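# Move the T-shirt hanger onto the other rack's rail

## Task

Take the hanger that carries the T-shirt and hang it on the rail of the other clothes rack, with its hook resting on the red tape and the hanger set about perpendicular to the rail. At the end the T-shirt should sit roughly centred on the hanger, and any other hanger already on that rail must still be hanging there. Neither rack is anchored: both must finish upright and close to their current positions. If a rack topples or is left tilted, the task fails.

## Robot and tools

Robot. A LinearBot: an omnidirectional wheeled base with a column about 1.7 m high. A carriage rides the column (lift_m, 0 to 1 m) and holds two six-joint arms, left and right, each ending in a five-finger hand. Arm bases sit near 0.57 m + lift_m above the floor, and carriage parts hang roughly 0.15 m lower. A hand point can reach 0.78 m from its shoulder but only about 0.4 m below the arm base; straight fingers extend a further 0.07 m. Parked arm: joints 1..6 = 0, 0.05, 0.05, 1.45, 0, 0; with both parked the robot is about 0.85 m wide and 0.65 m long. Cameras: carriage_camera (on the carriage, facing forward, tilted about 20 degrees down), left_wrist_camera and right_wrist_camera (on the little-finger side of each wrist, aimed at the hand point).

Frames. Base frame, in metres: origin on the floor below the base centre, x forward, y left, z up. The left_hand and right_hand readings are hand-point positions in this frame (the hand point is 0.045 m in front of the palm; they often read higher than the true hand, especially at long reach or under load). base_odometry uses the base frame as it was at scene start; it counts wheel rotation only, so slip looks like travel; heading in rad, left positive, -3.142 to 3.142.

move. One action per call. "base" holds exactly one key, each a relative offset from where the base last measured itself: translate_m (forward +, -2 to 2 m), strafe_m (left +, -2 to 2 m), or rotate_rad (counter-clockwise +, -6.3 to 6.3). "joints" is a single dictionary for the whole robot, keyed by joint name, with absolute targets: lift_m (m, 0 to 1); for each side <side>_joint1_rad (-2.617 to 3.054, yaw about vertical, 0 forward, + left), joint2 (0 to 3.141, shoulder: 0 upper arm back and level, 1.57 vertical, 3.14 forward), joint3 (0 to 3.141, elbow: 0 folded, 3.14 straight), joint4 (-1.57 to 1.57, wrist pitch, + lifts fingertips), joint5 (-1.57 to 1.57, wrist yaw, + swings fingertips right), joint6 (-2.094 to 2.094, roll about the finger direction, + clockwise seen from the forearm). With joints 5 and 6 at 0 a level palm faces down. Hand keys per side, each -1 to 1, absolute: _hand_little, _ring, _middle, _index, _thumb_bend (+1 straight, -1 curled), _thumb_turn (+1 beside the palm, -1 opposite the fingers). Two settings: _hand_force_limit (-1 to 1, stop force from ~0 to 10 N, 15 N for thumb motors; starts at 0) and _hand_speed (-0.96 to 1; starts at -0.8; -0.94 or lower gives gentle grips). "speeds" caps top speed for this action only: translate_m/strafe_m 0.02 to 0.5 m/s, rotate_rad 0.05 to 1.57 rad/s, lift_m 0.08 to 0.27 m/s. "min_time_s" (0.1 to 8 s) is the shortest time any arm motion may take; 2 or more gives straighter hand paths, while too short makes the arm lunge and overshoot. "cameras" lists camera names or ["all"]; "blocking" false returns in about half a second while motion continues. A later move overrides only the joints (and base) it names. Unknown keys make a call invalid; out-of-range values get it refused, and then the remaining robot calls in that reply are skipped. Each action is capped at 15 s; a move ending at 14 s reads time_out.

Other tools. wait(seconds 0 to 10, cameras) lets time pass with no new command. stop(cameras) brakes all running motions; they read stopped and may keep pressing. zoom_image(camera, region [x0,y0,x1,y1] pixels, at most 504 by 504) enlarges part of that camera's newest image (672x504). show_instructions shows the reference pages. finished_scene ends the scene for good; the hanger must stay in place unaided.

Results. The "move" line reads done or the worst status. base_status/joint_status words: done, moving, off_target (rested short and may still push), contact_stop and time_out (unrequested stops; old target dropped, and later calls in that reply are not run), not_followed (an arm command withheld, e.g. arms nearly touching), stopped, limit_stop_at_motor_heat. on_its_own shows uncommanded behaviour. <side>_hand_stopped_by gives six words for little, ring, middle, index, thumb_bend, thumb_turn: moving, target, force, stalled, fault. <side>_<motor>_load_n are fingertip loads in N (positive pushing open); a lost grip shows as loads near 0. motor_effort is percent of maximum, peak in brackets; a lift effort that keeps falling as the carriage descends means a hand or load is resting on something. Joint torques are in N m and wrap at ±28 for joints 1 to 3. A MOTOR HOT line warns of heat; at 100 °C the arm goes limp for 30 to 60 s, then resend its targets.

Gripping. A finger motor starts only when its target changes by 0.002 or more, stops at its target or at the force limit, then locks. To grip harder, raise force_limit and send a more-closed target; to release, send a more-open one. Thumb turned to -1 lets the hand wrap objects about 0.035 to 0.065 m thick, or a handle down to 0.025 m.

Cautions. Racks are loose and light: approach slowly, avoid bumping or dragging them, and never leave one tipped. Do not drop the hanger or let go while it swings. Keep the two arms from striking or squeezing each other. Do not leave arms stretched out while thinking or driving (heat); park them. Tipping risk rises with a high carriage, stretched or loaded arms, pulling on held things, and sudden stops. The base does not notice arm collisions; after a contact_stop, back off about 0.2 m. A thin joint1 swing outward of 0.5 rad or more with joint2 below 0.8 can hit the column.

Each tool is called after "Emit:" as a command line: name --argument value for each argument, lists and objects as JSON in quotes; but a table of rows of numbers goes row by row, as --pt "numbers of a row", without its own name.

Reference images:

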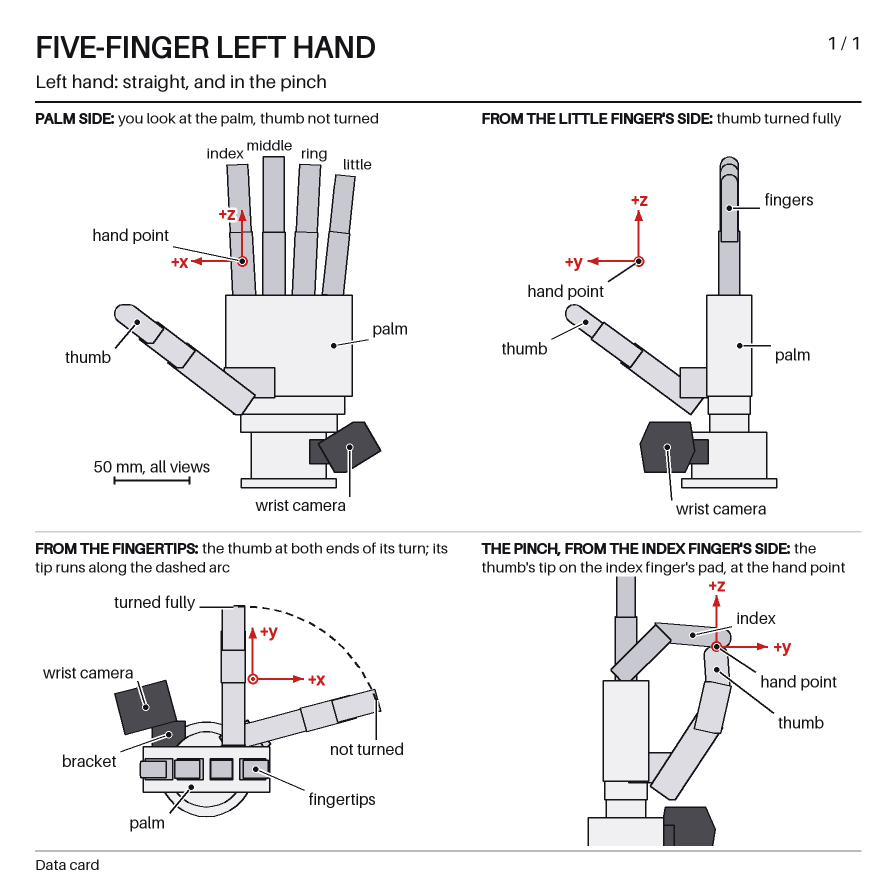

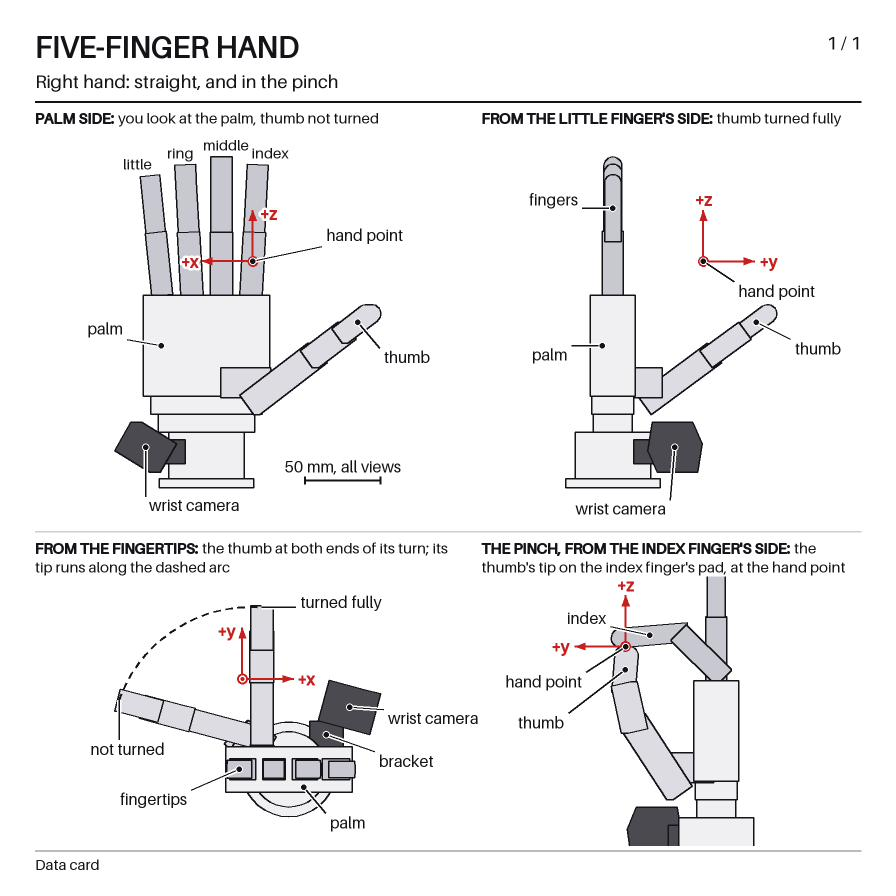

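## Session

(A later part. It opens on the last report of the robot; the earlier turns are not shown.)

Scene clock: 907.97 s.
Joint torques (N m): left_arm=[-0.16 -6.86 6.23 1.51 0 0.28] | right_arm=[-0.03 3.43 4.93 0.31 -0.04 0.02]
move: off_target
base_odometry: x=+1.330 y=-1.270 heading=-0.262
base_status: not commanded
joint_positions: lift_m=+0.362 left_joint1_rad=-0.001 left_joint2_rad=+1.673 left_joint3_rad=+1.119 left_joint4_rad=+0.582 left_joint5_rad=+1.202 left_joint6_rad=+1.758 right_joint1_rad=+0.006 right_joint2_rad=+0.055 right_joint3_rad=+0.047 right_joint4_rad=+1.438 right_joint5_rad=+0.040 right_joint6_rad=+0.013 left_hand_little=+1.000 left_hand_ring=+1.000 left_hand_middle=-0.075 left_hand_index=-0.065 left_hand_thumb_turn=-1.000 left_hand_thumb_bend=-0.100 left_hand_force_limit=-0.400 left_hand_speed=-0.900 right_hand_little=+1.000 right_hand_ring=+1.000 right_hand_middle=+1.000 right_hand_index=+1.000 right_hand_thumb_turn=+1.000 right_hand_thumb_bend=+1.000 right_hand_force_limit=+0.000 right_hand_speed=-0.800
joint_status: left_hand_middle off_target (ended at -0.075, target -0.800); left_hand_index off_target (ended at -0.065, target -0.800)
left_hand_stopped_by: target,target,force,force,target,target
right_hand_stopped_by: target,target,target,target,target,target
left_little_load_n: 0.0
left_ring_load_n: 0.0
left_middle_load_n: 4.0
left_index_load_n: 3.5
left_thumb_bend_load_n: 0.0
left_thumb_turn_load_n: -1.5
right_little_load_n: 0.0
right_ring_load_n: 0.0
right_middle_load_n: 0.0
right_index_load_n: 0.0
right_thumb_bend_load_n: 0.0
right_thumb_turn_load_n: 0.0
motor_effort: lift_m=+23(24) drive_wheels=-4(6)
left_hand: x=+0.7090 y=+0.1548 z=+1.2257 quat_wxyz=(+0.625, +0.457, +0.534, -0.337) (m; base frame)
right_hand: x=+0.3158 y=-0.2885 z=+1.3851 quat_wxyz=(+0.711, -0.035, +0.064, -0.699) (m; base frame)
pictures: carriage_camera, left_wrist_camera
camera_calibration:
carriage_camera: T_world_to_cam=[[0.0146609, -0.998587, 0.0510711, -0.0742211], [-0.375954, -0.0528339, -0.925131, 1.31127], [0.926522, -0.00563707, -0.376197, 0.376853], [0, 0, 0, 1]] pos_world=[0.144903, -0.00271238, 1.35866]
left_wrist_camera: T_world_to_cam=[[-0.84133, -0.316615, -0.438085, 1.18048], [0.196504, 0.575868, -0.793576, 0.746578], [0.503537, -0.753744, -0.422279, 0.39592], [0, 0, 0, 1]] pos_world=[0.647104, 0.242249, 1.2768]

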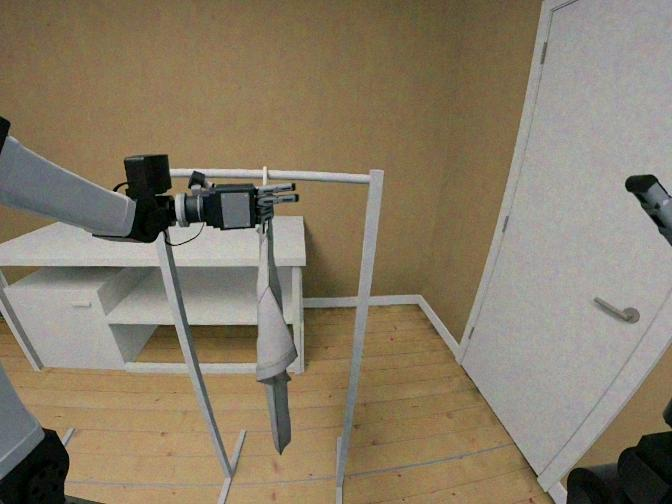

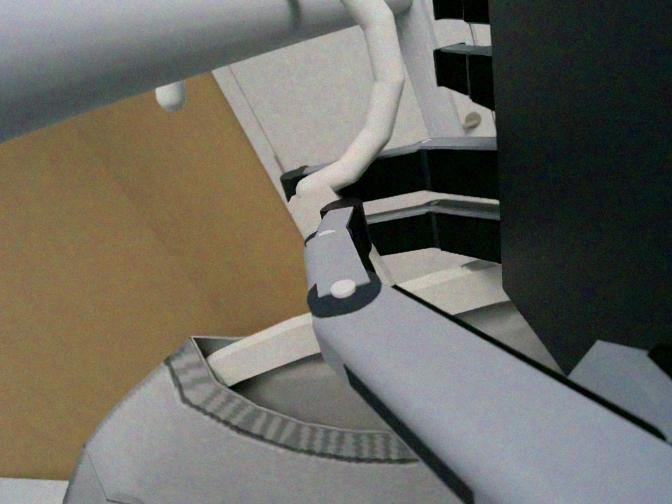

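Emit:
move --joints '{"left_hand_index": -0.75, "left_hand_middle": -0.75, "left_hand_force_limit": 0.1}'

Emit:
move --joints '{"left_hand_index": -0.8, "left_hand_middle": -0.8, "left_hand_force_limit": 0.3}' --cameras '["left_wrist_camera", "carriage_camera"]'

Emit:
zoom_image --camera "left_wrist_camera" --region '[200, 100, 500, 400]'

Emit:
zoom_image --camera "carriage_camera" --region '[230, 150, 330, 250]'

Scene clock: 914.20 s.
Joint torques (N m): left_arm=[-0.23 -6.83 6.26 1.52 0.03 0.28] | right_arm=[-0.12 3.59 4.98 0.3 -0.03 0.01]
move: off_target
base_odometry: x=+1.330 y=-1.270 heading=-0.262
base_status: not commanded
joint_positions: lift_m=+0.362 left_joint1_rad=-0.001 left_joint2_rad=+1.673 left_joint3_rad=+1.119 left_joint4_rad=+0.582 left_joint5_rad=+1.202 left_joint6_rad=+1.758 right_joint1_rad=+0.006 right_joint2_rad=+0.055 right_joint3_rad=+0.047 right_joint4_rad=+1.438 right_joint5_rad=+0.040 right_joint6_rad=+0.013 left_hand_little=+1.000 left_hand_ring=+1.000 left_hand_middle=-0.081 left_hand_index=-0.081 left_hand_thumb_turn=-1.000 left_hand_thumb_bend=-0.100 left_hand_force_limit=+0.100 left_hand_speed=-0.900 right_hand_little=+1.000 right_hand_ring=+1.000 right_hand_middle=+1.000 right_hand_index=+1.000 right_hand_thumb_turn=+1.000 right_hand_thumb_bend=+1.000 right_hand_force_limit=+0.000 right_hand_speed=-0.800
joint_status: left_hand_middle off_target (ended at -0.081, target -0.750); left_hand_index off_target (ended at -0.081, target -0.750); the others done
left_hand_stopped_by: target,target,force,force,target,target
right_hand_stopped_by: target,target,target,target,target,target
left_little_load_n: 0.0
left_ring_load_n: 0.0
left_middle_load_n: 6.0
left_index_load_n: 8.5
left_thumb_bend_load_n: 0.5
left_thumb_turn_load_n: -2.0
right_little_load_n: 0.0
right_ring_load_n: 0.0
right_middle_load_n: 0.0
right_index_load_n: 0.0
right_thumb_bend_load_n: 0.0
right_thumb_turn_load_n: 0.0
motor_effort: lift_m=+24(24) drive_wheels=-5(6)
left_hand: x=+0.7090 y=+0.1548 z=+1.2257 quat_wxyz=(+0.625, +0.457, +0.534, -0.337) (m; base frame)
right_hand: x=+0.3158 y=-0.2885 z=+1.3851 quat_wxyz=(+0.711, -0.035, +0.064, -0.699) (m; base frame)
pictures: none

Scene clock: 914.60 s.
Joint torques (N m): left_arm=[-0.29 -6.97 6.13 1.5 0.02 0.26] | right_arm=[0.03 3.51 4.89 0.29 -0.07 0.02]
move: off_target
base_odometry: x=+1.330 y=-1.270 heading=-0.262
base_status: not commanded
joint_positions: lift_m=+0.362 left_joint1_rad=-0.001 left_joint2_rad=+1.673 left_joint3_rad=+1.119 left_joint4_rad=+0.582 left_joint5_rad=+1.202 left_joint6_rad=+1.758 right_joint1_rad=+0.006 right_joint2_rad=+0.055 right_joint3_rad=+0.047 right_joint4_rad=+1.438 right_joint5_rad=+0.040 right_joint6_rad=+0.013 left_hand_little=+1.000 left_hand_ring=+1.000 left_hand_middle=-0.087 left_hand_index=-0.081 left_hand_thumb_turn=-1.000 left_hand_thumb_bend=-0.100 left_hand_force_limit=+0.300 left_hand_speed=-0.900 right_hand_little=+1.000 right_hand_ring=+1.000 right_hand_middle=+1.000 right_hand_index=+1.000 right_hand_thumb_turn=+1.000 right_hand_thumb_bend=+1.000 right_hand_force_limit=+0.000 right_hand_speed=-0.800
joint_status: left_hand_middle off_target (ended at -0.087, target -0.800); left_hand_index off_target (ended at -0.081, target -0.800); the others done
left_hand_stopped_by: target,target,force,force,target,target
right_hand_stopped_by: target,target,target,target,target,target
left_little_load_n: 0.0
left_ring_load_n: 0.0
left_middle_load_n: 9.0
left_index_load_n: 8.0
left_thumb_bend_load_n: 0.5
left_thumb_turn_load_n: -2.0
right_little_load_n: 0.0
right_ring_load_n: 0.0
right_middle_load_n: 0.0
right_index_load_n: 0.0
right_thumb_bend_load_n: 0.0
right_thumb_turn_load_n: 0.5
motor_effort: lift_m=+22(23) drive_wheels=-3(6)
left_hand: x=+0.7090 y=+0.1548 z=+1.2257 quat_wxyz=(+0.625, +0.457, +0.534, -0.337) (m; base frame)
right_hand: x=+0.3158 y=-0.2885 z=+1.3851 quat_wxyz=(+0.711, -0.035, +0.064, -0.699) (m; base frame)
pictures: carriage_camera, left_wrist_camera
camera_calibration:
carriage_camera: T_world_to_cam=[[0.0146609, -0.998587, 0.0510711, -0.0742211], [-0.375954, -0.0528339, -0.925131, 1.31127], [0.926522, -0.00563707, -0.376197, 0.376853], [0, 0, 0, 1]] pos_world=[0.144903, -0.00271238, 1.35866]
left_wrist_camera: T_world_to_cam=[[-0.84133, -0.316615, -0.438085, 1.18048], [0.196504, 0.575868, -0.793576, 0.746578], [0.503537, -0.753744, -0.422279, 0.39592], [0, 0, 0, 1]] pos_world=[0.647104, 0.242249, 1.2768]

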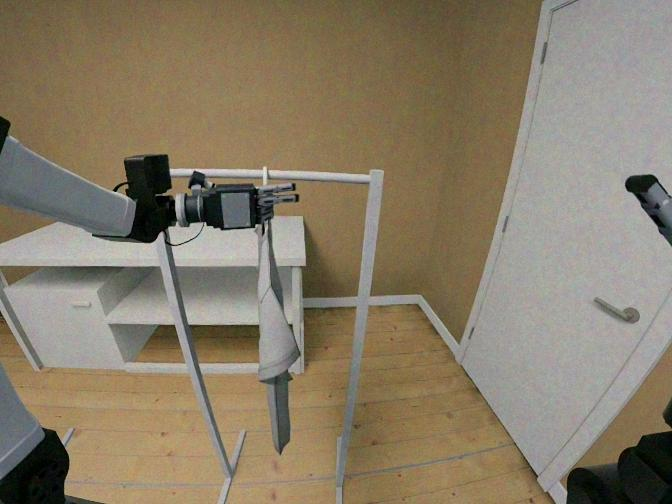

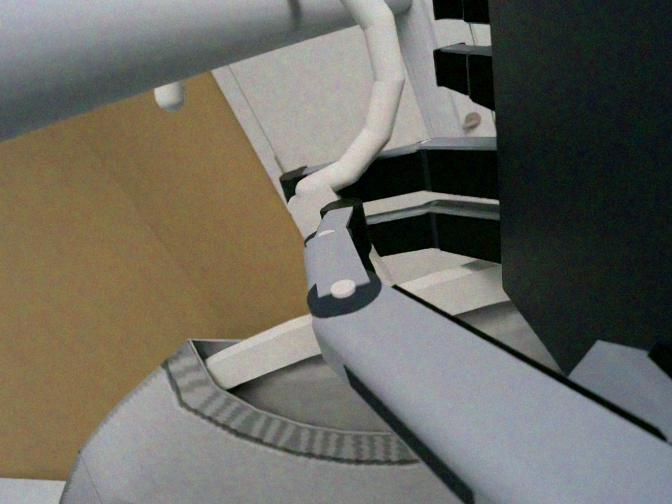

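Scaled by 1.680 from the camera's 672x504 image, which has a finer 960x720 frame.

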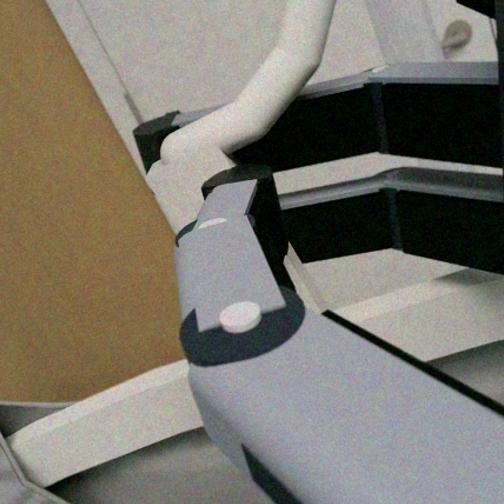

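Scaled by 5.040 from the camera's 672x504 image, which has a finer 960x720 frame.

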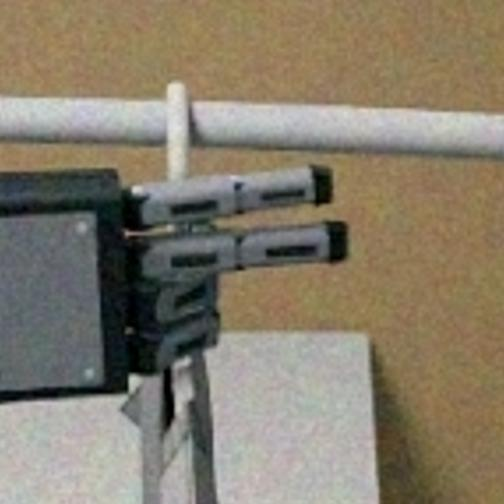

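Emit:
move --joints '{"lift_m": 0.376}' --speeds '{"lift_m": 0.08}' --cameras '["left_wrist_camera", "carriage_camera"]'

Emit:
zoom_image --camera "left_wrist_camera" --region '[200, 0, 500, 300]'

Emit:
zoom_image --camera "carriage_camera" --region '[230, 150, 330, 250]'

Scene clock: 920.47 s.
Joint torques (N m): left_arm=[-0.06 -7.05 6.06 1.78 0.08 0.29] | right_arm=[0.05 3.49 4.98 0.25 -0.03 0.01]
move: done
base_odometry: x=+1.330 y=-1.270 heading=-0.262
base_status: not commanded
joint_positions: lift_m=+0.376 left_joint1_rad=-0.001 left_joint2_rad=+1.673 left_joint3_rad=+1.119 left_joint4_rad=+0.557 left_joint5_rad=+1.201 left_joint6_rad=+1.758 right_joint1_rad=+0.006 right_joint2_rad=+0.055 right_joint3_rad=+0.047 right_joint4_rad=+1.438 right_joint5_rad=+0.040 right_joint6_rad=+0.013 left_hand_little=+1.000 left_hand_ring=+1.000 left_hand_middle=-0.087 left_hand_index=-0.081 left_hand_thumb_turn=-1.000 left_hand_thumb_bend=-0.100 left_hand_force_limit=+0.300 left_hand_speed=-0.900 right_hand_little=+1.000 right_hand_ring=+1.000 right_hand_middle=+1.000 right_hand_index=+1.000 right_hand_thumb_turn=+1.000 right_hand_thumb_bend=+1.000 right_hand_force_limit=+0.000 right_hand_speed=-0.800
joint_status: all done
left_hand_stopped_by: target,target,force,force,target,target
right_hand_stopped_by: target,target,target,target,target,target
left_little_load_n: 0.0
left_ring_load_n: 0.0
left_middle_load_n: 9.0
left_index_load_n: 8.0
left_thumb_bend_load_n: 0.5
left_thumb_turn_load_n: -1.5
right_little_load_n: 0.0
right_ring_load_n: 0.0
right_middle_load_n: 0.0
right_index_load_n: 0.0
right_thumb_bend_load_n: 0.0
right_thumb_turn_load_n: 0.0
motor_effort: lift_m=+23(28) drive_wheels=-5(7)
left_hand: x=+0.7087 y=+0.1549 z=+1.2345 quat_wxyz=(+0.619, +0.453, +0.543, -0.343) (m; base frame)
right_hand: x=+0.3158 y=-0.2885 z=+1.3992 quat_wxyz=(+0.711, -0.035, +0.064, -0.699) (m; base frame)
pictures: carriage_camera, left_wrist_camera
camera_calibration:
carriage_camera: T_world_to_cam=[[0.0146609, -0.998587, 0.0510711, -0.0749361], [-0.375954, -0.0528339, -0.925131, 1.32422], [0.926522, -0.00563707, -0.376197, 0.382119], [0, 0, 0, 1]] pos_world=[0.144903, -0.00271238, 1.37266]
left_wrist_camera: T_world_to_cam=[[-0.852031, -0.317184, -0.416459, 1.16512], [0.175751, 0.576048, -0.798298, 0.774149], [0.493108, -0.753368, -0.435065, 0.422953], [0, 0, 0, 1]] pos_world=[0.648096, 0.242248, 1.28724]

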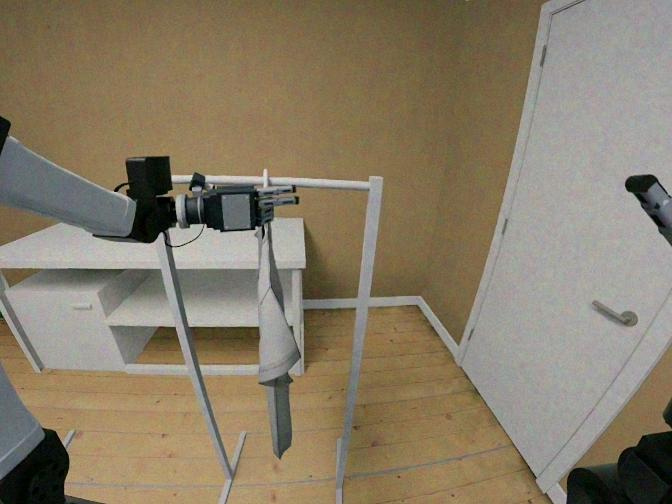

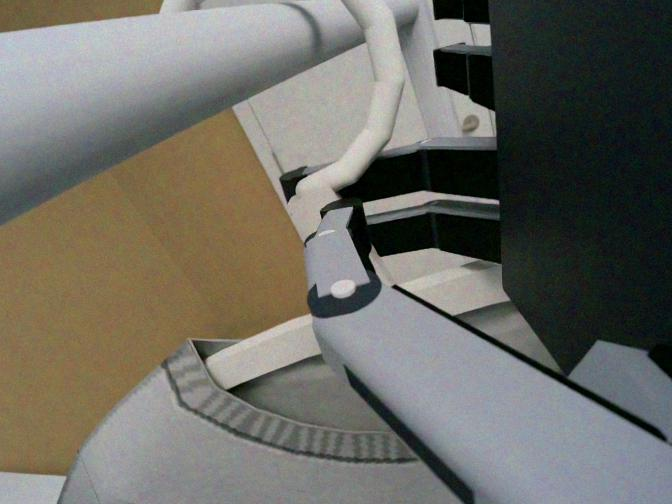

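Scaled by 1.680 from the camera's 672x504 image, which has a finer 960x720 frame.

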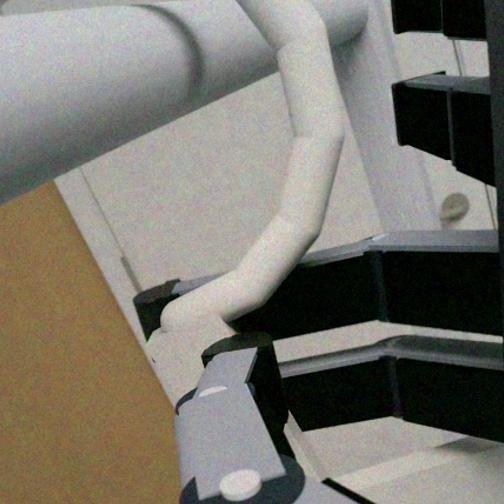

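Scaled by 5.040 from the camera's 672x504 image, which has a finer 960x720 frame.

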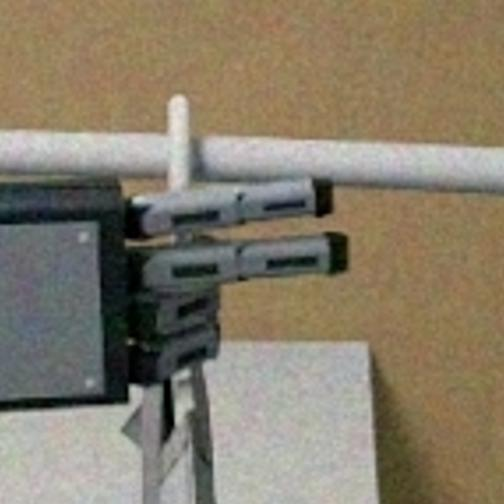

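Emit:
move --base '{"translate_m": -0.007}' --speeds '{"translate_m": 0.04}'

Emit:
move --joints '{"lift_m": 0.402}' --speeds '{"lift_m": 0.08}' --cameras '["left_wrist_camera", "carriage_camera"]'

Emit:
zoom_image --camera "left_wrist_camera" --region '[100, 0, 500, 300]'

Emit:
zoom_image --camera "carriage_camera" --region '[230, 150, 330, 250]'

Scene clock: 932.90 s.
Joint torques (N m): left_arm=[-0.14 -6.83 6.16 1.82 0.03 0.26] | right_arm=[0.05 3.54 5.01 0.25 -0.06 0]
move: done
base_odometry: x=+1.324 y=-1.268 heading=-0.262
base_status: done
joint_positions: lift_m=+0.376 left_joint1_rad=-0.001 left_joint2_rad=+1.673 left_joint3_rad=+1.119 left_joint4_rad=+0.552 left_joint5_rad=+1.201 left_joint6_rad=+1.758 right_joint1_rad=+0.006 right_joint2_rad=+0.055 right_joint3_rad=+0.047 right_joint4_rad=+1.440 right_joint5_rad=+0.040 right_joint6_rad=+0.013 left_hand_little=+1.000 left_hand_ring=+1.000 left_hand_middle=-0.087 left_hand_index=-0.081 left_hand_thumb_turn=-1.000 left_hand_thumb_bend=-0.100 left_hand_force_limit=+0.300 left_hand_speed=-0.900 right_hand_little=+1.000 right_hand_ring=+1.000 right_hand_middle=+1.000 right_hand_index=+1.000 right_hand_thumb_turn=+1.000 right_hand_thumb_bend=+1.000 right_hand_force_limit=+0.000 right_hand_speed=-0.800
joint_status: not commanded
left_hand_stopped_by: target,target,force,force,target,target
right_hand_stopped_by: target,target,target,target,target,target
left_little_load_n: 0.0
left_ring_load_n: 0.0
left_middle_load_n: 9.5
left_index_load_n: 8.0
left_thumb_bend_load_n: 0.5
left_thumb_turn_load_n: -2.0
right_little_load_n: 0.0
right_ring_load_n: 0.0
right_middle_load_n: 0.0
right_index_load_n: 0.0
right_thumb_bend_load_n: 0.0
right_thumb_turn_load_n: 0.0
motor_effort: lift_m=+23(24) drive_wheels=-1(10)
left_hand: x=+0.7086 y=+0.1549 z=+1.2335 quat_wxyz=(+0.617, +0.452, +0.544, -0.344) (m; base frame)
right_hand: x=+0.3154 y=-0.2885 z=+1.3993 quat_wxyz=(+0.711, -0.035, +0.063, -0.699) (m; base frame)
pictures: none

Scene clock: 933.60 s.
Joint torques (N m): left_arm=[-0.12 -7.01 6.45 1.81 0.11 0.25] | right_arm=[-0.14 3.55 4.92 0.27 -0.02 0.01]
move: done
base_odometry: x=+1.324 y=-1.268 heading=-0.262
base_status: not commanded
joint_positions: lift_m=+0.402 left_joint1_rad=-0.001 left_joint2_rad=+1.674 left_joint3_rad=+1.117 left_joint4_rad=+0.552 left_joint5_rad=+1.201 left_joint6_rad=+1.758 right_joint1_rad=+0.006 right_joint2_rad=+0.055 right_joint3_rad=+0.047 right_joint4_rad=+1.440 right_joint5_rad=+0.040 right_joint6_rad=+0.013 left_hand_little=+1.000 left_hand_ring=+1.000 left_hand_middle=-0.087 left_hand_index=-0.081 left_hand_thumb_turn=-1.000 left_hand_thumb_bend=-0.100 left_hand_force_limit=+0.300 left_hand_speed=-0.900 right_hand_little=+1.000 right_hand_ring=+1.000 right_hand_middle=+1.000 right_hand_index=+1.000 right_hand_thumb_turn=+1.000 right_hand_thumb_bend=+1.000 right_hand_force_limit=+0.000 right_hand_speed=-0.800
joint_status: all done
left_hand_stopped_by: target,target,force,force,target,target
right_hand_stopped_by: target,target,target,target,target,target
left_little_load_n: 0.5
left_ring_load_n: 0.0
left_middle_load_n: 9.5
left_index_load_n: 8.5
left_thumb_bend_load_n: 0.5
left_thumb_turn_load_n: -2.0
right_little_load_n: 0.0
right_ring_load_n: 0.0
right_middle_load_n: 0.0
right_index_load_n: 0.0
right_thumb_bend_load_n: 0.0
right_thumb_turn_load_n: 0.0
motor_effort: lift_m=+23(28) drive_wheels=+1(5)
left_hand: x=+0.7085 y=+0.1549 z=+1.2584 quat_wxyz=(+0.617, +0.452, +0.545, -0.345) (m; base frame)
right_hand: x=+0.3154 y=-0.2885 z=+1.4253 quat_wxyz=(+0.711, -0.035, +0.063, -0.699) (m; base frame)
pictures: carriage_camera, left_wrist_camera
camera_calibration:
carriage_camera: T_world_to_cam=[[0.0146609, -0.998587, 0.0510711, -0.0762639], [-0.375954, -0.0528339, -0.925131, 1.34828], [0.926522, -0.00563707, -0.376197, 0.3919], [0, 0, 0, 1]] pos_world=[0.144903, -0.00271238, 1.39866]
left_wrist_camera: T_world_to_cam=[[-0.854862, -0.317571, -0.410317, 1.16931], [0.169772, 0.576078, -0.79957, 0.799], [0.490295, -0.753182, -0.438552, 0.439858], [0, 0, 0, 1]] pos_world=[0.648294, 0.242348, 1.31155]

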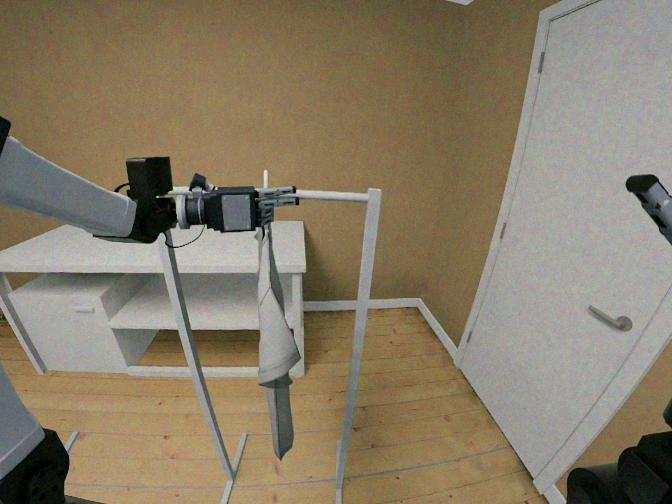

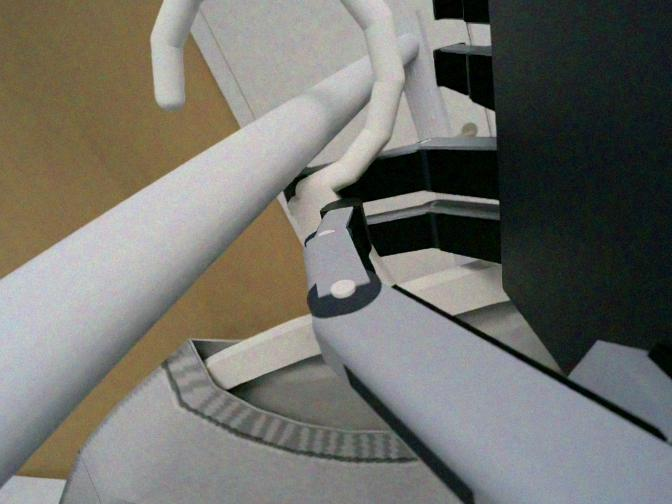

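Scaled by 1.260 from the camera's 672x504 image, which has a finer 960x720 frame.

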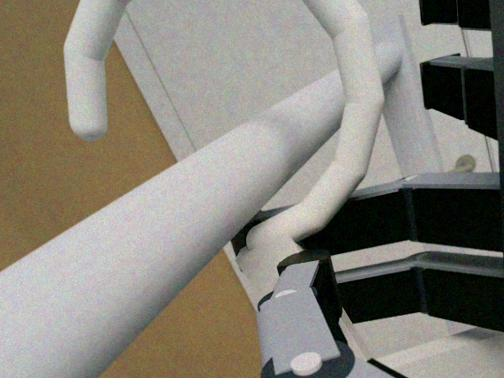

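Scaled by 5.040 from the camera's 672x504 image, which has a finer 960x720 frame.

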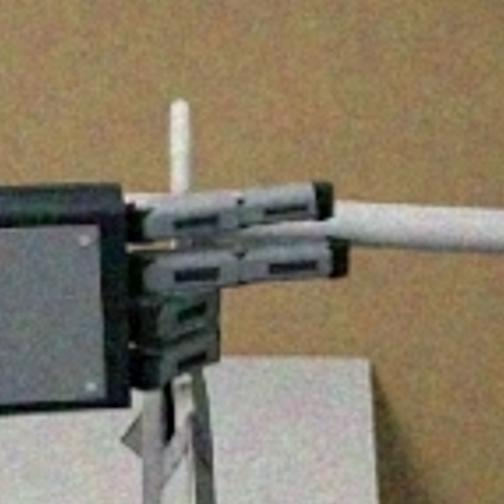

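Emit:
move --base '{"translate_m": -0.08}' --speeds '{"translate_m": 0.06}' --cameras '["left_wrist_camera", "carriage_camera"]'

Scene clock: 949.20 s.
Joint torques (N m): left_arm=[-0.1 -7.02 6.28 1.83 0.03 0.27] | right_arm=[-0.05 3.49 4.9 0.27 -0.05 -0.03]
move: done
base_odometry: x=+1.247 y=-1.247 heading=-0.262
base_status: done
joint_positions: lift_m=+0.402 left_joint1_rad=-0.001 left_joint2_rad=+1.674 left_joint3_rad=+1.117 left_joint4_rad=+0.550 left_joint5_rad=+1.201 left_joint6_rad=+1.758 right_joint1_rad=+0.006 right_joint2_rad=+0.055 right_joint3_rad=+0.047 right_joint4_rad=+1.441 right_joint5_rad=+0.040 right_joint6_rad=+0.013 left_hand_little=+1.000 left_hand_ring=+1.000 left_hand_middle=-0.087 left_hand_index=-0.081 left_hand_thumb_turn=-1.000 left_hand_thumb_bend=-0.100 left_hand_force_limit=+0.300 left_hand_speed=-0.900 right_hand_little=+1.000 right_hand_ring=+1.000 right_hand_middle=+1.000 right_hand_index=+1.000 right_hand_thumb_turn=+1.000 right_hand_thumb_bend=+1.000 right_hand_force_limit=+0.000 right_hand_speed=-0.800
joint_status: not commanded
left_hand_stopped_by: target,target,force,force,target,target
right_hand_stopped_by: target,target,target,target,target,target
left_little_load_n: 0.0
left_ring_load_n: 0.0
left_middle_load_n: 9.0
left_index_load_n: 8.5
left_thumb_bend_load_n: 0.5
left_thumb_turn_load_n: -2.0
right_little_load_n: 0.0
right_ring_load_n: 0.0
right_middle_load_n: 0.0
right_index_load_n: 0.0
right_thumb_bend_load_n: -0.5
right_thumb_turn_load_n: 0.0
motor_effort: lift_m=+23(24) drive_wheels=-2(8)
left_hand: x=+0.7084 y=+0.1549 z=+1.2582 quat_wxyz=(+0.616, +0.451, +0.545, -0.345) (m; base frame)
right_hand: x=+0.3151 y=-0.2885 z=+1.4254 quat_wxyz=(+0.711, -0.034, +0.063, -0.699) (m; base frame)
pictures: carriage_camera, left_wrist_camera
camera_calibration:
carriage_camera: T_world_to_cam=[[0.0146609, -0.998587, 0.0510711, -0.0762639], [-0.375954, -0.0528339, -0.925131, 1.34828], [0.926522, -0.00563707, -0.376197, 0.3919], [0, 0, 0, 1]] pos_world=[0.144903, -0.00271238, 1.39866]
left_wrist_camera: T_world_to_cam=[[-0.855469, -0.317231, -0.409312, 1.1682], [0.169053, 0.576023, -0.799762, 0.799629], [0.489483, -0.753367, -0.439141, 0.44104], [0, 0, 0, 1]] pos_world=[0.648294, 0.242248, 1.31135]

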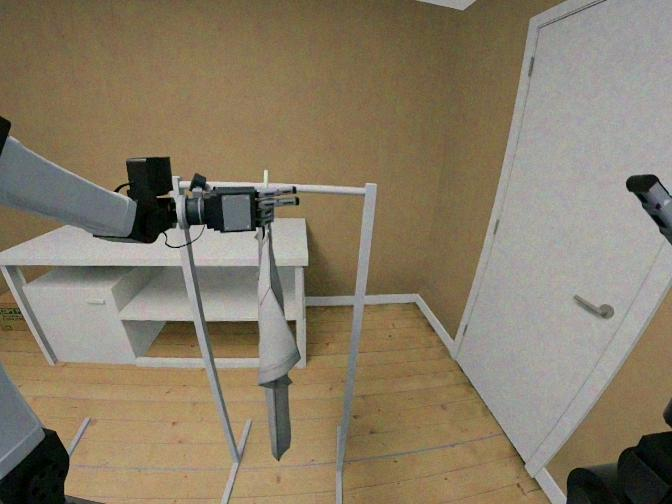

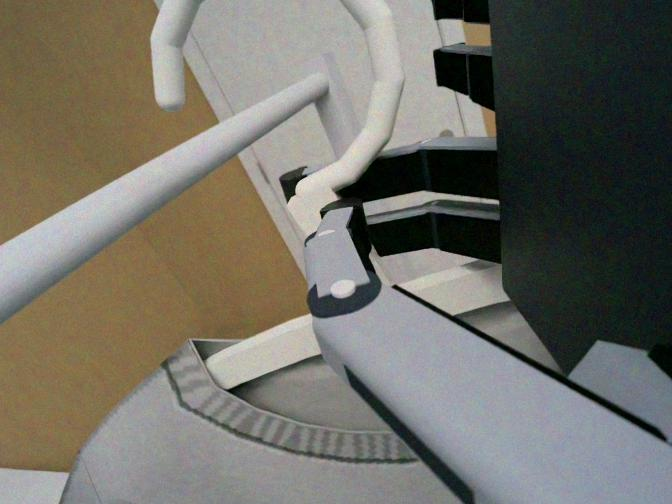

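Emit:
move --base '{"translate_m": -0.25}' --speeds '{"translate_m": 0.15}'

Emit:
move --base '{"rotate_rad": 0.262}' --speeds '{"rotate_rad": 0.2}'

Emit:
move --base '{"strafe_m": 0.95}' --joints '{"lift_m": 0.6}' --speeds '{"strafe_m": 0.15, "lift_m": 0.08}' --cameras '["left_wrist_camera", "carriage_camera"]'

Scene clock: 962.97 s.
Joint torques (N m): left_arm=[-0.14 -6.83 6.31 1.79 0.04 0.27] | right_arm=[-0.12 3.38 4.86 0.25 -0.05 0]
move: done
base_odometry: x=+1.005 y=-1.183 heading=-0.262
base_status: done
joint_positions: lift_m=+0.402 left_joint1_rad=-0.001 left_joint2_rad=+1.674 left_joint3_rad=+1.117 left_joint4_rad=+0.550 left_joint5_rad=+1.201 left_joint6_rad=+1.758 right_joint1_rad=+0.006 right_joint2_rad=+0.055 right_joint3_rad=+0.047 right_joint4_rad=+1.442 right_joint5_rad=+0.040 right_joint6_rad=+0.013 left_hand_little=+1.000 left_hand_ring=+1.000 left_hand_middle=-0.087 left_hand_index=-0.081 left_hand_thumb_turn=-1.000 left_hand_thumb_bend=-0.100 left_hand_force_limit=+0.300 left_hand_speed=-0.900 right_hand_little=+1.000 right_hand_ring=+1.000 right_hand_middle=+1.000 right_hand_index=+1.000 right_hand_thumb_turn=+1.000 right_hand_thumb_bend=+1.000 right_hand_force_limit=+0.000 right_hand_speed=-0.800
joint_status: not commanded
left_hand_stopped_by: target,target,force,force,target,target
right_hand_stopped_by: target,target,target,target,target,target
left_little_load_n: 0.0
left_ring_load_n: 0.0
left_middle_load_n: 9.0
left_index_load_n: 8.0
left_thumb_bend_load_n: 0.5
left_thumb_turn_load_n: -2.0
right_little_load_n: 0.0
right_ring_load_n: 0.0
right_middle_load_n: 0.0
right_index_load_n: -0.5
right_thumb_bend_load_n: 0.0
right_thumb_turn_load_n: 0.0
motor_effort: lift_m=+24(25) drive_wheels=-1(9)
left_hand: x=+0.7085 y=+0.1549 z=+1.2582 quat_wxyz=(+0.616, +0.451, +0.545, -0.345) (m; base frame)
right_hand: x=+0.3149 y=-0.2885 z=+1.4254 quat_wxyz=(+0.711, -0.034, +0.063, -0.699) (m; base frame)
pictures: none

Scene clock: 964.83 s.
Joint torques (N m): left_arm=[-0.09 -6.9 6.32 1.8 0.04 0.28] | right_arm=[-0.06 3.52 4.82 0.22 -0.01 0.01]
move: done
base_odometry: x=+1.005 y=-1.183 heading=+0.000
base_status: done
joint_positions: lift_m=+0.402 left_joint1_rad=+0.000 left_joint2_rad=+1.674 left_joint3_rad=+1.117 left_joint4_rad=+0.550 left_joint5_rad=+1.201 left_joint6_rad=+1.758 right_joint1_rad=+0.006 right_joint2_rad=+0.055 right_joint3_rad=+0.047 right_joint4_rad=+1.442 right_joint5_rad=+0.040 right_joint6_rad=+0.013 left_hand_little=+1.000 left_hand_ring=+1.000 left_hand_middle=-0.087 left_hand_index=-0.081 left_hand_thumb_turn=-1.000 left_hand_thumb_bend=-0.100 left_hand_force_limit=+0.300 left_hand_speed=-0.900 right_hand_little=+1.000 right_hand_ring=+1.000 right_hand_middle=+1.000 right_hand_index=+1.000 right_hand_thumb_turn=+1.000 right_hand_thumb_bend=+1.000 right_hand_force_limit=+0.000 right_hand_speed=-0.800
joint_status: not commanded
left_hand_stopped_by: target,target,force,force,target,target
right_hand_stopped_by: target,target,target,target,target,target
left_little_load_n: 0.0
left_ring_load_n: 0.0
left_middle_load_n: 9.5
left_index_load_n: 8.0
left_thumb_bend_load_n: 0.5
left_thumb_turn_load_n: -2.0
right_little_load_n: 0.0
right_ring_load_n: 0.0
right_middle_load_n: 0.0
right_index_load_n: 0.0
right_thumb_bend_load_n: 0.0
right_thumb_turn_load_n: 0.0
motor_effort: lift_m=+23(24) drive_wheels=+4(9)
left_hand: x=+0.7086 y=+0.1551 z=+1.2582 quat_wxyz=(+0.617, +0.451, +0.545, -0.345) (m; base frame)
right_hand: x=+0.3149 y=-0.2885 z=+1.4254 quat_wxyz=(+0.711, -0.034, +0.063, -0.699) (m; base frame)
pictures: none

Scene clock: 972.17 s.
Joint torques (N m): left_arm=[-0.21 -7.13 6.32 1.89 0.07 0.21] | right_arm=[0.08 3.59 4.86 0.26 -0.05 0.01]
move: done
base_odometry: x=+1.004 y=-0.233 heading=+0.001
base_status: done
joint_positions: lift_m=+0.600 left_joint1_rad=+0.000 left_joint2_rad=+1.676 left_joint3_rad=+1.116 left_joint4_rad=+0.550 left_joint5_rad=+1.201 left_joint6_rad=+1.758 right_joint1_rad=+0.006 right_joint2_rad=+0.055 right_joint3_rad=+0.047 right_joint4_rad=+1.442 right_joint5_rad=+0.040 right_joint6_rad=+0.013 left_hand_little=+1.000 left_hand_ring=+1.000 left_hand_middle=-0.087 left_hand_index=-0.081 left_hand_thumb_turn=-1.000 left_hand_thumb_bend=-0.100 left_hand_force_limit=+0.300 left_hand_speed=-0.900 right_hand_little=+1.000 right_hand_ring=+1.000 right_hand_middle=+1.000 right_hand_index=+1.000 right_hand_thumb_turn=+1.000 right_hand_thumb_bend=+1.000 right_hand_force_limit=+0.000 right_hand_speed=-0.800
joint_status: all done
left_hand_stopped_by: target,target,force,force,target,target
right_hand_stopped_by: target,target,target,target,target,target
left_little_load_n: 0.0
left_ring_load_n: 0.0
left_middle_load_n: 9.0
left_index_load_n: 8.5
left_thumb_bend_load_n: 0.5
left_thumb_turn_load_n: -2.0
right_little_load_n: 0.0
right_ring_load_n: 0.5
right_middle_load_n: 0.0
right_index_load_n: 0.0
right_thumb_bend_load_n: 0.0
right_thumb_turn_load_n: 0.0
motor_effort: lift_m=+23(27) drive_wheels=+6(12)
left_hand: x=+0.7087 y=+0.1551 z=+1.4548 quat_wxyz=(+0.616, +0.451, +0.546, -0.346) (m; base frame)
right_hand: x=+0.3149 y=-0.2885 z=+1.6235 quat_wxyz=(+0.711, -0.034, +0.063, -0.699) (m; base frame)
pictures: carriage_camera, left_wrist_camera
camera_calibration:
carriage_camera: T_world_to_cam=[[0.0146609, -0.998587, 0.0510711, -0.086376], [-0.375954, -0.0528339, -0.925131, 1.53145], [0.926522, -0.00563707, -0.376197, 0.466387], [0, 0, 0, 1]] pos_world=[0.144903, -0.00271238, 1.59666]
left_wrist_camera: T_world_to_cam=[[-0.856602, -0.317485, -0.406738, 1.24607], [0.166454, 0.576108, -0.800245, 0.959238], [0.488392, -0.753195, -0.440649, 0.530359], [0, 0, 0, 1]] pos_world=[0.648693, 0.242448, 1.50815]

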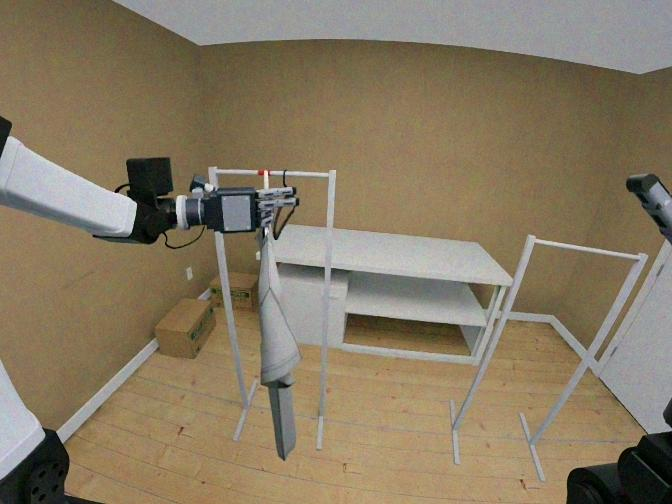

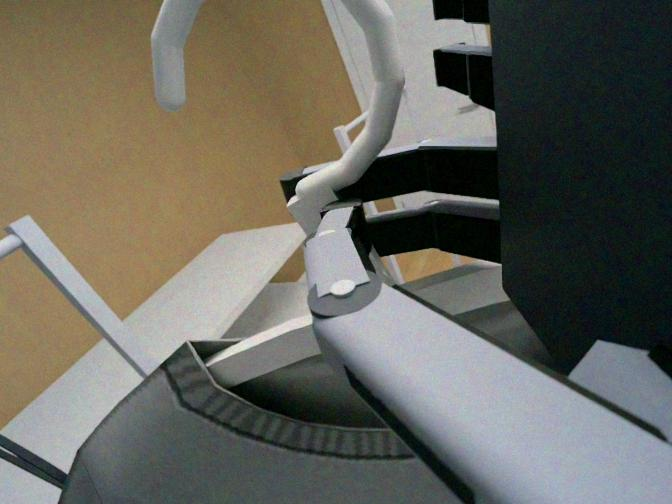

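Emit:
zoom_image --camera "carriage_camera" --region '[200, 150, 350, 260]'

Scaled by 3.360 from the camera's 672x504 image, which has a finer 960x720 frame.

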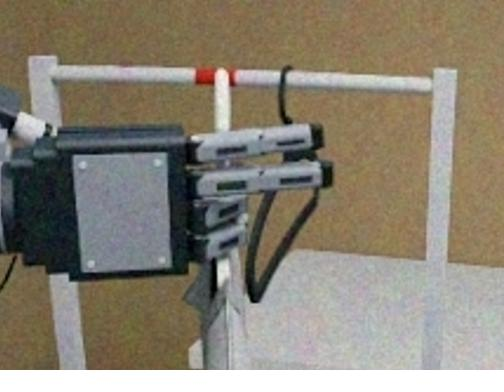

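Emit:
move --base '{"strafe_m": 0.14}' --speeds '{"strafe_m": 0.15}'

Emit:
move --base '{"translate_m": 0.25}' --speeds '{"translate_m": 0.15}' --cameras '["left_wrist_camera", "carriage_camera"]'

Emit:
zoom_image --camera "carriage_camera" --region '[190, 130, 340, 240]'

Scene clock: 990.70 s.
Joint torques (N m): left_arm=[-0.23 -7.2 6.48 1.8 0.04 0.24] | right_arm=[0.08 3.51 4.82 0.25 -0.06 0]
move: done
base_odometry: x=+1.004 y=-0.093 heading=+0.002
base_status: done
joint_positions: lift_m=+0.600 left_joint1_rad=+0.000 left_joint2_rad=+1.676 left_joint3_rad=+1.116 left_joint4_rad=+0.550 left_joint5_rad=+1.200 left_joint6_rad=+1.758 right_joint1_rad=+0.006 right_joint2_rad=+0.055 right_joint3_rad=+0.047 right_joint4_rad=+1.442 right_joint5_rad=+0.040 right_joint6_rad=+0.013 left_hand_little=+1.000 left_hand_ring=+1.000 left_hand_middle=-0.087 left_hand_index=-0.081 left_hand_thumb_turn=-1.000 left_hand_thumb_bend=-0.100 left_hand_force_limit=+0.300 left_hand_speed=-0.900 right_hand_little=+1.000 right_hand_ring=+1.000 right_hand_middle=+1.000 right_hand_index=+1.000 right_hand_thumb_turn=+1.000 right_hand_thumb_bend=+1.000 right_hand_force_limit=+0.000 right_hand_speed=-0.800
joint_status: not commanded
left_hand_stopped_by: target,target,force,force,target,target
right_hand_stopped_by: target,target,target,target,target,target
left_little_load_n: 0.0
left_ring_load_n: 0.0
left_middle_load_n: 9.5
left_index_load_n: 8.0
left_thumb_bend_load_n: 0.5
left_thumb_turn_load_n: -2.0
right_little_load_n: 0.0
right_ring_load_n: 0.0
right_middle_load_n: 0.0
right_index_load_n: 0.0
right_thumb_bend_load_n: 0.0
right_thumb_turn_load_n: 0.0
motor_effort: lift_m=+23(23) drive_wheels=+5(13)
left_hand: x=+0.7089 y=+0.1555 z=+1.4548 quat_wxyz=(+0.616, +0.450, +0.547, -0.345) (m; base frame)
right_hand: x=+0.3149 y=-0.2885 z=+1.6235 quat_wxyz=(+0.711, -0.034, +0.063, -0.699) (m; base frame)
pictures: none

Scene clock: 993.40 s.
Joint torques (N m): left_arm=[-0.13 -7.42 6.56 1.82 0.05 0.3] | right_arm=[-0.05 3.45 4.83 0.23 -0.04 0.05]
move: done
base_odometry: x=+1.254 y=-0.092 heading=+0.002
base_status: done
joint_positions: lift_m=+0.600 left_joint1_rad=+0.000 left_joint2_rad=+1.676 left_joint3_rad=+1.116 left_joint4_rad=+0.550 left_joint5_rad=+1.200 left_joint6_rad=+1.758 right_joint1_rad=+0.006 right_joint2_rad=+0.055 right_joint3_rad=+0.047 right_joint4_rad=+1.443 right_joint5_rad=+0.040 right_joint6_rad=+0.013 left_hand_little=+1.000 left_hand_ring=+1.000 left_hand_middle=-0.087 left_hand_index=-0.081 left_hand_thumb_turn=-1.000 left_hand_thumb_bend=-0.100 left_hand_force_limit=+0.300 left_hand_speed=-0.900 right_hand_little=+1.000 right_hand_ring=+1.000 right_hand_middle=+1.000 right_hand_index=+1.000 right_hand_thumb_turn=+1.000 right_hand_thumb_bend=+1.000 right_hand_force_limit=+0.000 right_hand_speed=-0.800
joint_status: not commanded
left_hand_stopped_by: target,target,force,force,target,target
right_hand_stopped_by: target,target,target,target,target,target
left_little_load_n: 0.0
left_ring_load_n: 0.0
left_middle_load_n: 9.0
left_index_load_n: 8.0
left_thumb_bend_load_n: 0.5
left_thumb_turn_load_n: -2.0
right_little_load_n: 0.0
right_ring_load_n: 0.0
right_middle_load_n: 0.0
right_index_load_n: 0.0
right_thumb_bend_load_n: 0.0
right_thumb_turn_load_n: 0.0
motor_effort: lift_m=+21(24) drive_wheels=+2(10)
left_hand: x=+0.7089 y=+0.1555 z=+1.4547 quat_wxyz=(+0.616, +0.450, +0.547, -0.345) (m; base frame)
right_hand: x=+0.3147 y=-0.2885 z=+1.6236 quat_wxyz=(+0.711, -0.034, +0.062, -0.699) (m; base frame)
pictures: carriage_camera, left_wrist_camera
camera_calibration:
carriage_camera: T_world_to_cam=[[0.0146609, -0.998587, 0.0510711, -0.086376], [-0.375954, -0.0528339, -0.925131, 1.53145], [0.926522, -0.00563707, -0.376197, 0.466387], [0, 0, 0, 1]] pos_world=[0.144903, -0.00271238, 1.59666]
left_wrist_camera: T_world_to_cam=[[-0.856266, -0.31884, -0.406386, 1.24586], [0.165209, 0.576377, -0.80031, 0.959832], [0.489402, -0.752417, -0.440857, 0.530082], [0, 0, 0, 1]] pos_world=[0.648791, 0.242846, 1.50815]

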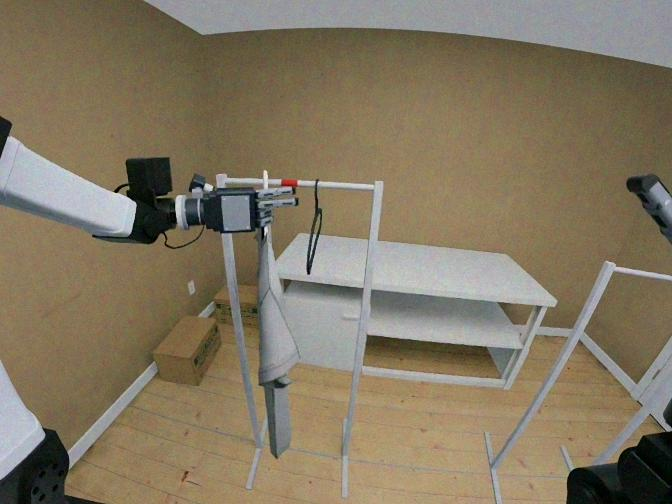

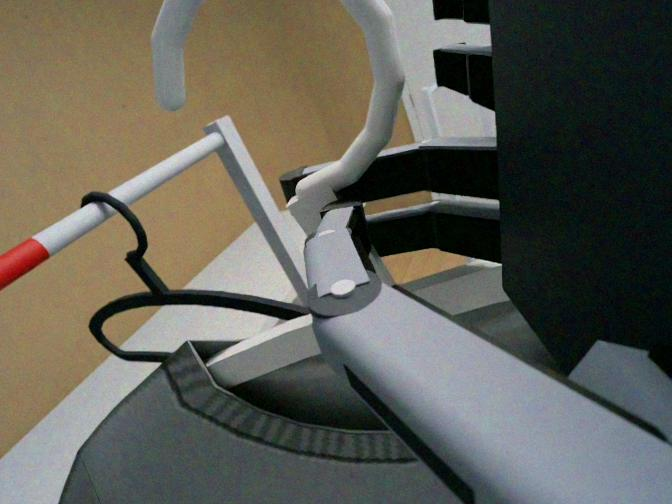

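Scaled by 3.360 from the camera's 672x504 image, which has a finer 960x720 frame.

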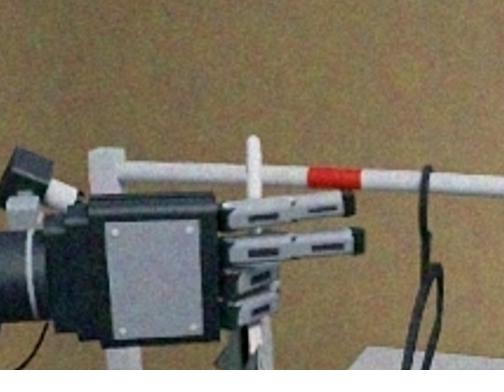

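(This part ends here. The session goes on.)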